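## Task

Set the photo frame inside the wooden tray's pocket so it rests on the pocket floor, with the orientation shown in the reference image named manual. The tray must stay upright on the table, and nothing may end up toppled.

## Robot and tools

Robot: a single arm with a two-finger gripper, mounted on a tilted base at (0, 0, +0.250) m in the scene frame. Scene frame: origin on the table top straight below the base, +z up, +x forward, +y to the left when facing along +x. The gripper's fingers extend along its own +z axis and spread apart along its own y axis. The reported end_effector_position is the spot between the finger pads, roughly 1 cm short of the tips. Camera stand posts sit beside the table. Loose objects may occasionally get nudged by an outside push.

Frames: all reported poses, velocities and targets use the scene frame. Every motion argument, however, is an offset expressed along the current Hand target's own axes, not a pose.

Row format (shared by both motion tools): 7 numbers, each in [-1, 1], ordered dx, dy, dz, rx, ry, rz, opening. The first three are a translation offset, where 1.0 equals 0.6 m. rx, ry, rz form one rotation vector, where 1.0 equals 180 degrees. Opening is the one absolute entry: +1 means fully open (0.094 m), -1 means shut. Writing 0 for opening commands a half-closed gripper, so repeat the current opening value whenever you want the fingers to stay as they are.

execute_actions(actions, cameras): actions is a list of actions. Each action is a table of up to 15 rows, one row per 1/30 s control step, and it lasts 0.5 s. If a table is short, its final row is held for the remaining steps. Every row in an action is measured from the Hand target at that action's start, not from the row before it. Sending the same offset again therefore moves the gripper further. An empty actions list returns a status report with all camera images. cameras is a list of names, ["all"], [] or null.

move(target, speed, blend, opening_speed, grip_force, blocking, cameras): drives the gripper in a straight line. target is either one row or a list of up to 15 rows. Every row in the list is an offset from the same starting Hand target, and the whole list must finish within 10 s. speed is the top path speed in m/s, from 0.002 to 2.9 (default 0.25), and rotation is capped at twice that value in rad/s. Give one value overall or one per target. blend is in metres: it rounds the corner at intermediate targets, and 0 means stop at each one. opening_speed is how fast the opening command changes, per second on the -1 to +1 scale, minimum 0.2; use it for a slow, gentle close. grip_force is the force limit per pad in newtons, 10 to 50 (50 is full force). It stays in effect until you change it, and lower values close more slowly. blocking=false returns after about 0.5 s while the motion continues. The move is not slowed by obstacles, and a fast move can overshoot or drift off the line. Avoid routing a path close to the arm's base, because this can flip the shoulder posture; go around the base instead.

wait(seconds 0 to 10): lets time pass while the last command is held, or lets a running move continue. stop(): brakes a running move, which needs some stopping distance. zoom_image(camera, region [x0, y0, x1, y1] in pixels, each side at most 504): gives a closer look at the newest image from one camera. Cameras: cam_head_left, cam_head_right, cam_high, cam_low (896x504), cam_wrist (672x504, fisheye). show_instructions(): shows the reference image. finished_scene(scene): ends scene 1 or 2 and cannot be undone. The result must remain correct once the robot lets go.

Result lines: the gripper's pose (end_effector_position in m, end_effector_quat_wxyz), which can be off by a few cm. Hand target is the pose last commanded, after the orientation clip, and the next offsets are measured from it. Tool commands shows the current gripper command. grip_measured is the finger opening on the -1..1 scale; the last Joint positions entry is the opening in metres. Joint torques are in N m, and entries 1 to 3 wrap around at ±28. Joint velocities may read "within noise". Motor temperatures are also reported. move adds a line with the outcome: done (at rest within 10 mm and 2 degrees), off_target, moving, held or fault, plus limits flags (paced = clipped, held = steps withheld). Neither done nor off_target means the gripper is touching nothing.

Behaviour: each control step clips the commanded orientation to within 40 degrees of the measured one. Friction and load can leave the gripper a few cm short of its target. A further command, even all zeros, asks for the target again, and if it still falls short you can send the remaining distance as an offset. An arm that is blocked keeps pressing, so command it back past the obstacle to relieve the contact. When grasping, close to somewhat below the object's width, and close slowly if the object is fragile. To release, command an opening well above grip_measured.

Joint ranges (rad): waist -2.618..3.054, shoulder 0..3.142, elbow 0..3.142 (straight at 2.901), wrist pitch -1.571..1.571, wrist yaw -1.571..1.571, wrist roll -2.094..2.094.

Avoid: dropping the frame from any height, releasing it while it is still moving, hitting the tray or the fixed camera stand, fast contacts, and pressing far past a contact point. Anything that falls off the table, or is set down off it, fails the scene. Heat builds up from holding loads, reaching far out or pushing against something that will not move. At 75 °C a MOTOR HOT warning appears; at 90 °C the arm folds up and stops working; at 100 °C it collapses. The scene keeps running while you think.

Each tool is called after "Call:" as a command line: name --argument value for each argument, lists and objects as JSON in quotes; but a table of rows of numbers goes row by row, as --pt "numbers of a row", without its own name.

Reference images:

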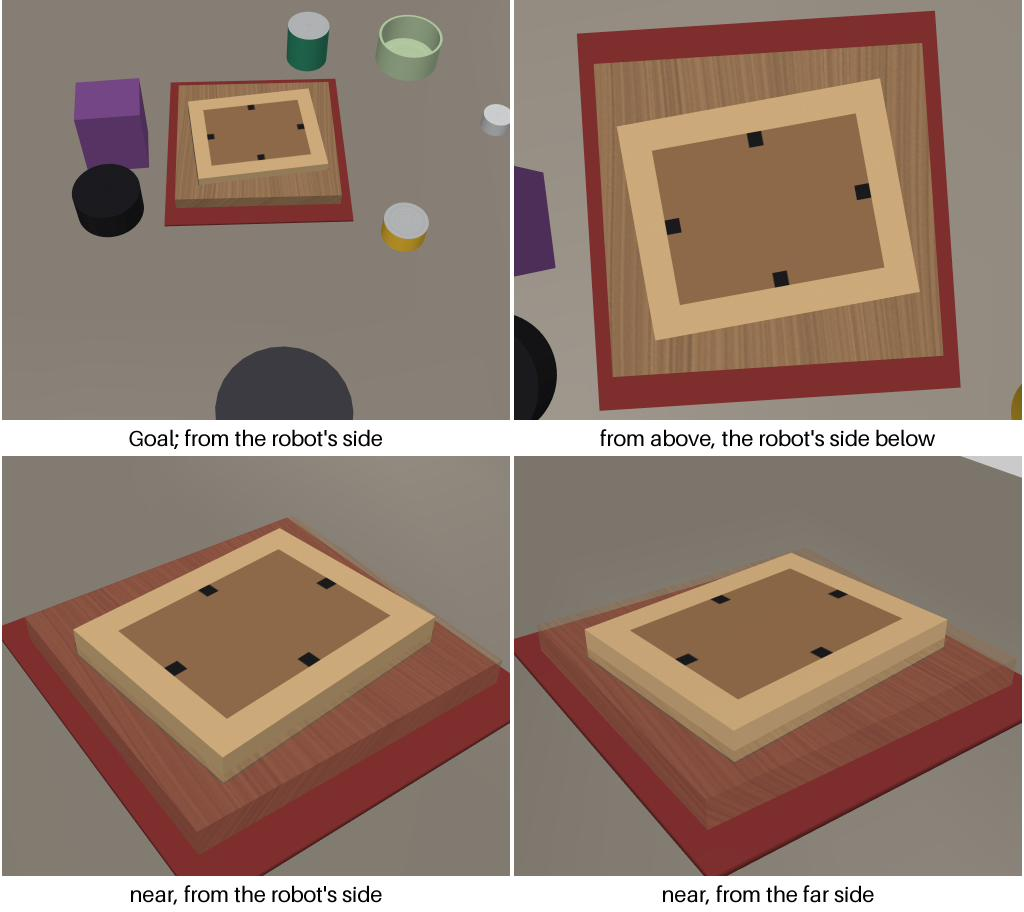

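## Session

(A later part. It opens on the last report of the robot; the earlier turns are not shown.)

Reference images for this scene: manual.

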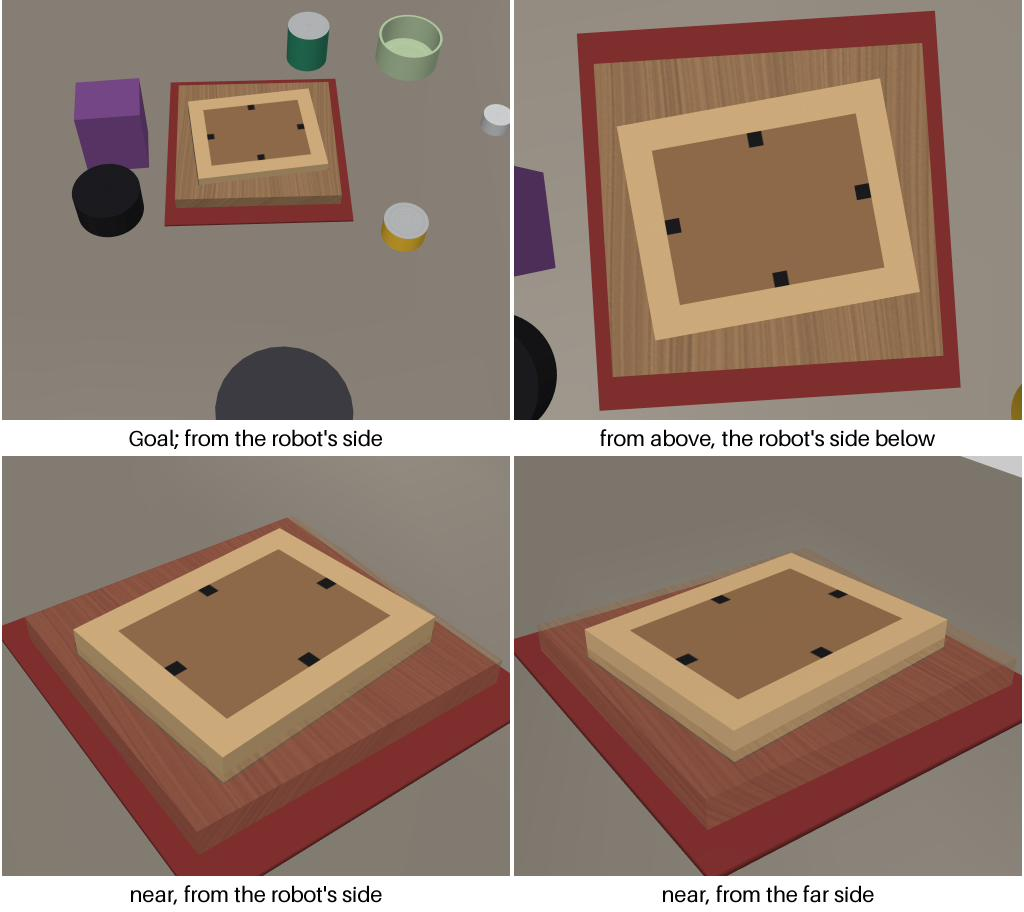

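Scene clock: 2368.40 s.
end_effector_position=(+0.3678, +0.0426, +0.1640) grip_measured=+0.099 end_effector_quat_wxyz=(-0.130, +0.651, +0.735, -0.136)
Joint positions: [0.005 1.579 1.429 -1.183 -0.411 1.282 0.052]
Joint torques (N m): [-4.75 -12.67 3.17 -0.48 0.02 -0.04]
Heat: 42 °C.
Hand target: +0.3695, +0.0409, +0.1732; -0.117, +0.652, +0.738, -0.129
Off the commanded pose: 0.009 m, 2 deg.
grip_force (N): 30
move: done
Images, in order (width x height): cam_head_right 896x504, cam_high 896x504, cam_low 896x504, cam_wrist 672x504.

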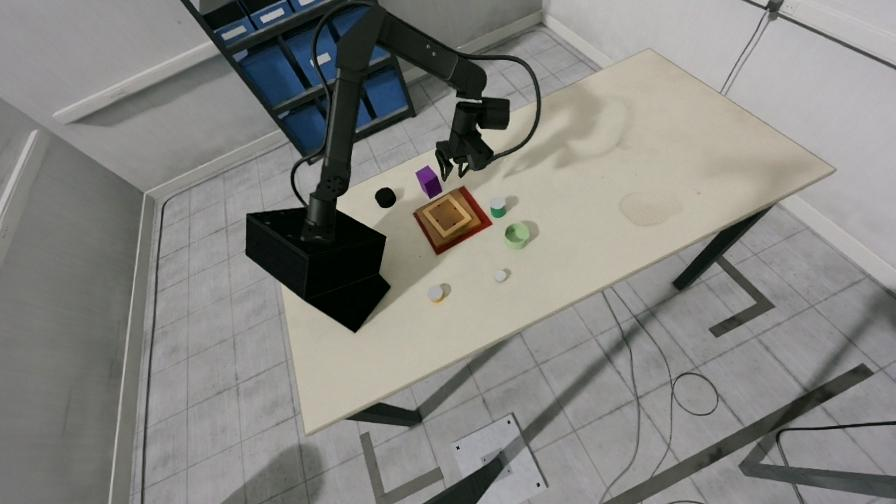

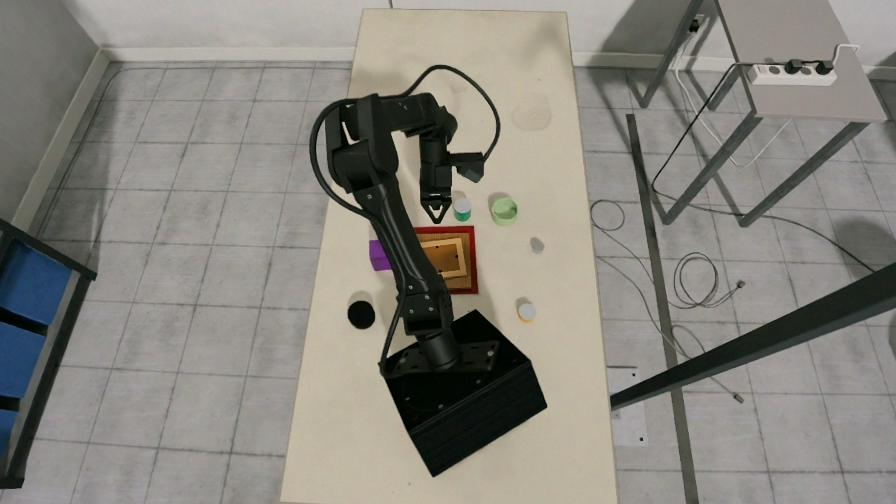

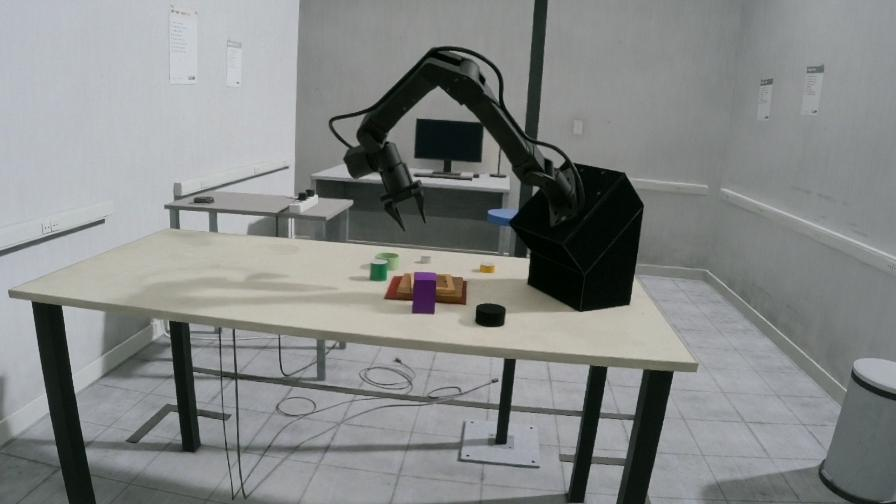

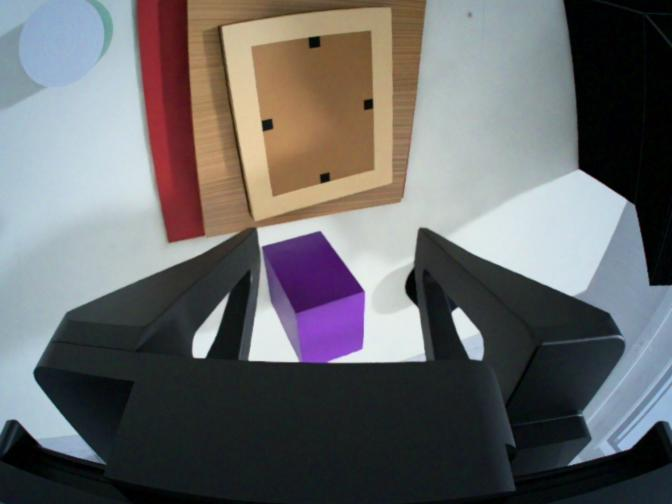

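Call:
zoom_image --camera "cam_low" --region '[432, 268, 472, 308]'

Call:
zoom_image --camera "cam_low" --region '[395, 265, 435, 305]'

Call:
zoom_image --camera "cam_head_right" --region '[418, 190, 478, 250]'

Scaled by 12.600 from the camera's 896x504 image, which has a finer 1280x720 frame.

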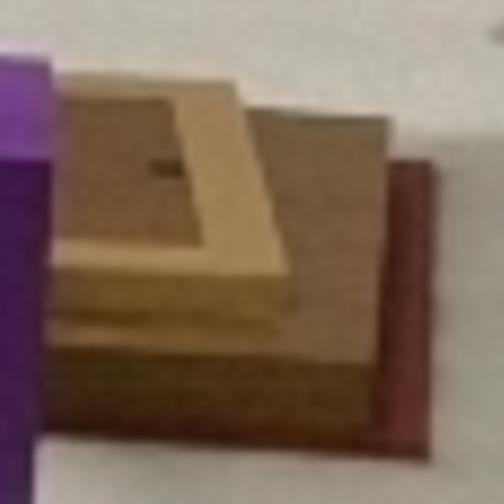

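Scaled by 12.600 from the camera's 896x504 image, which has a finer 1280x720 frame.

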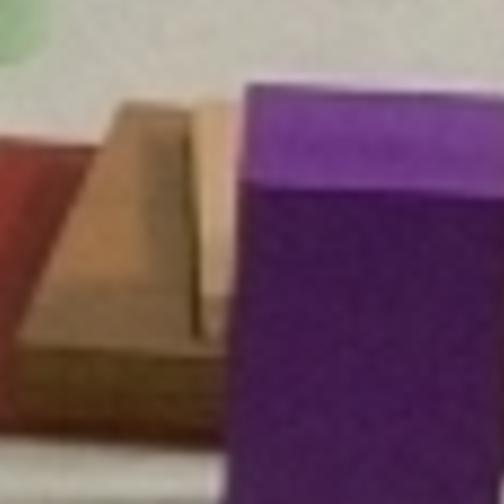

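Scaled by 8.400 from the camera's 896x504 image, which has a finer 1280x720 frame.

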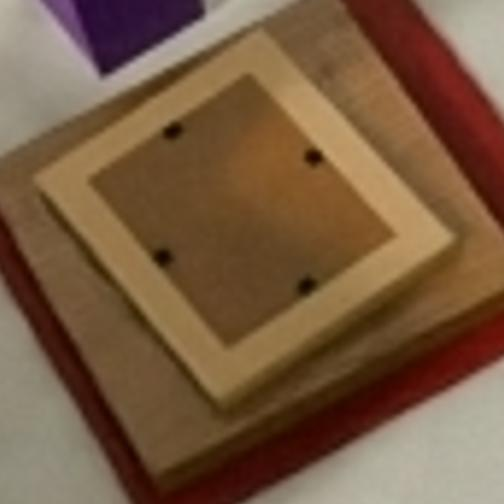

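Call:
zoom_image --camera "cam_high" --region '[428, 230, 478, 280]'

Call:
zoom_image --camera "cam_wrist" --region '[210, 0, 270, 60]'

Call:
zoom_image --camera "cam_wrist" --region '[360, 0, 430, 70]'

Call:
zoom_image --camera "cam_wrist" --region '[230, 160, 300, 230]'

Call:
zoom_image --camera "cam_wrist" --region '[350, 150, 420, 220]'

Scaled by 10.080 from the camera's 896x504 image, which has a finer 1280x720 frame.

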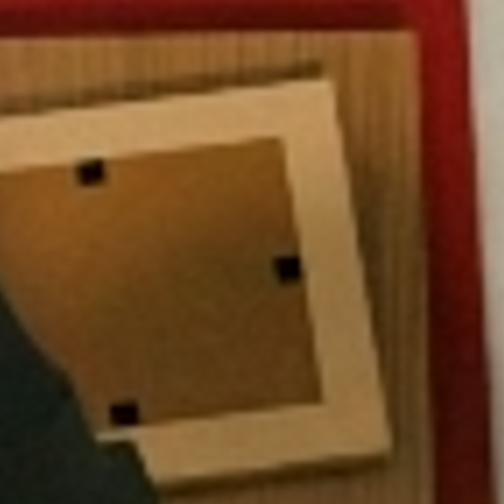

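Scaled by 8.400 from the camera's 672x504 image, which has a finer 960x720 frame.

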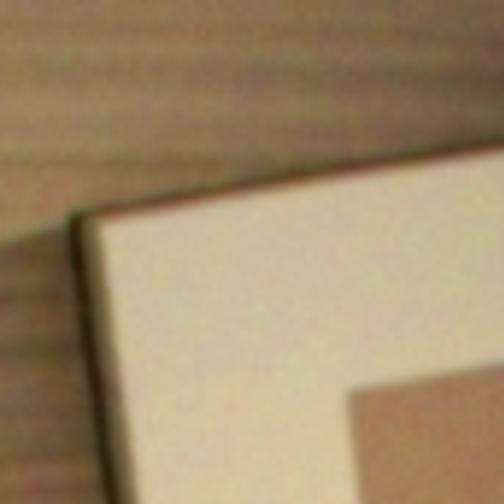

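Scaled by 7.200 from the camera's 672x504 image, which has a finer 960x720 frame.

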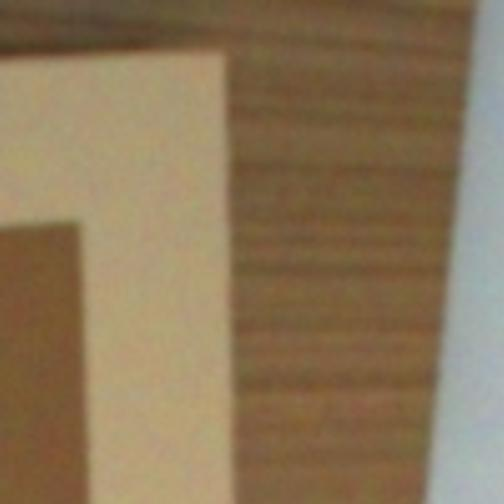

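Scaled by 7.200 from the camera's 672x504 image, which has a finer 960x720 frame.

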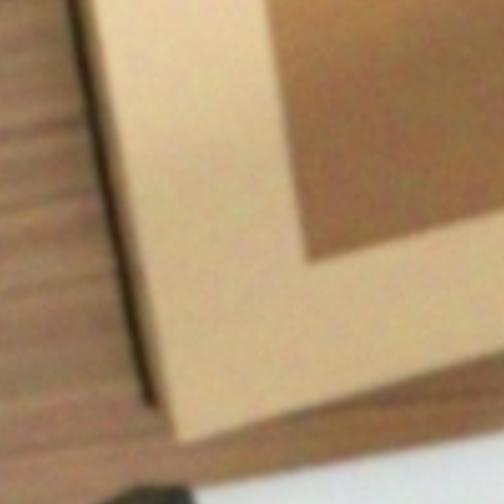

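Scaled by 7.200 from the camera's 672x504 image, which has a finer 960x720 frame.

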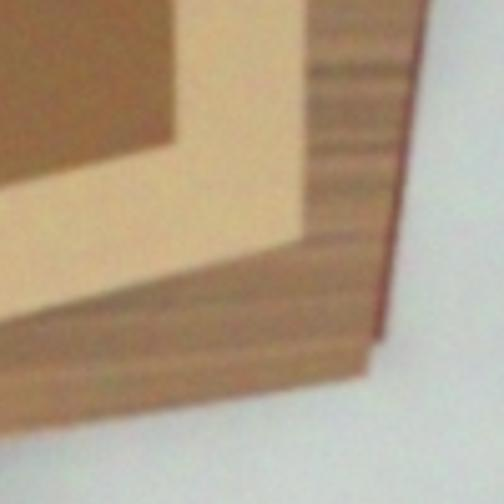

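Call:
zoom_image --camera "cam_head_right" --region '[436, 210, 476, 250]'

Call:
zoom_image --camera "cam_head_right" --region '[418, 200, 458, 240]'

Scaled by 12.600 from the camera's 896x504 image, which has a finer 1280x720 frame.

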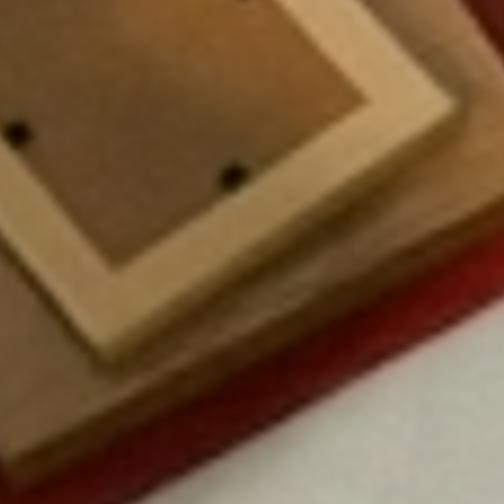

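Scaled by 12.600 from the camera's 896x504 image, which has a finer 1280x720 frame.

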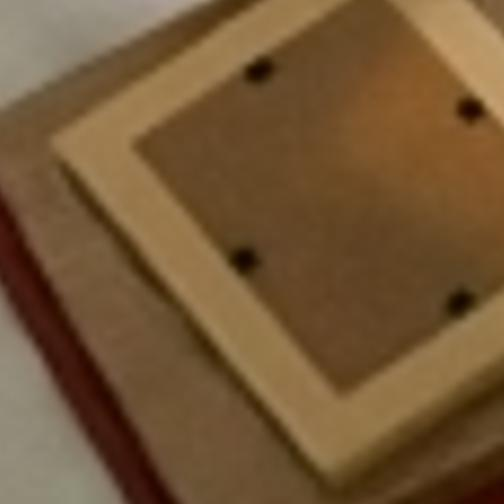

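Call:
finished_scene --scene 2

The scene is finished: the task was done.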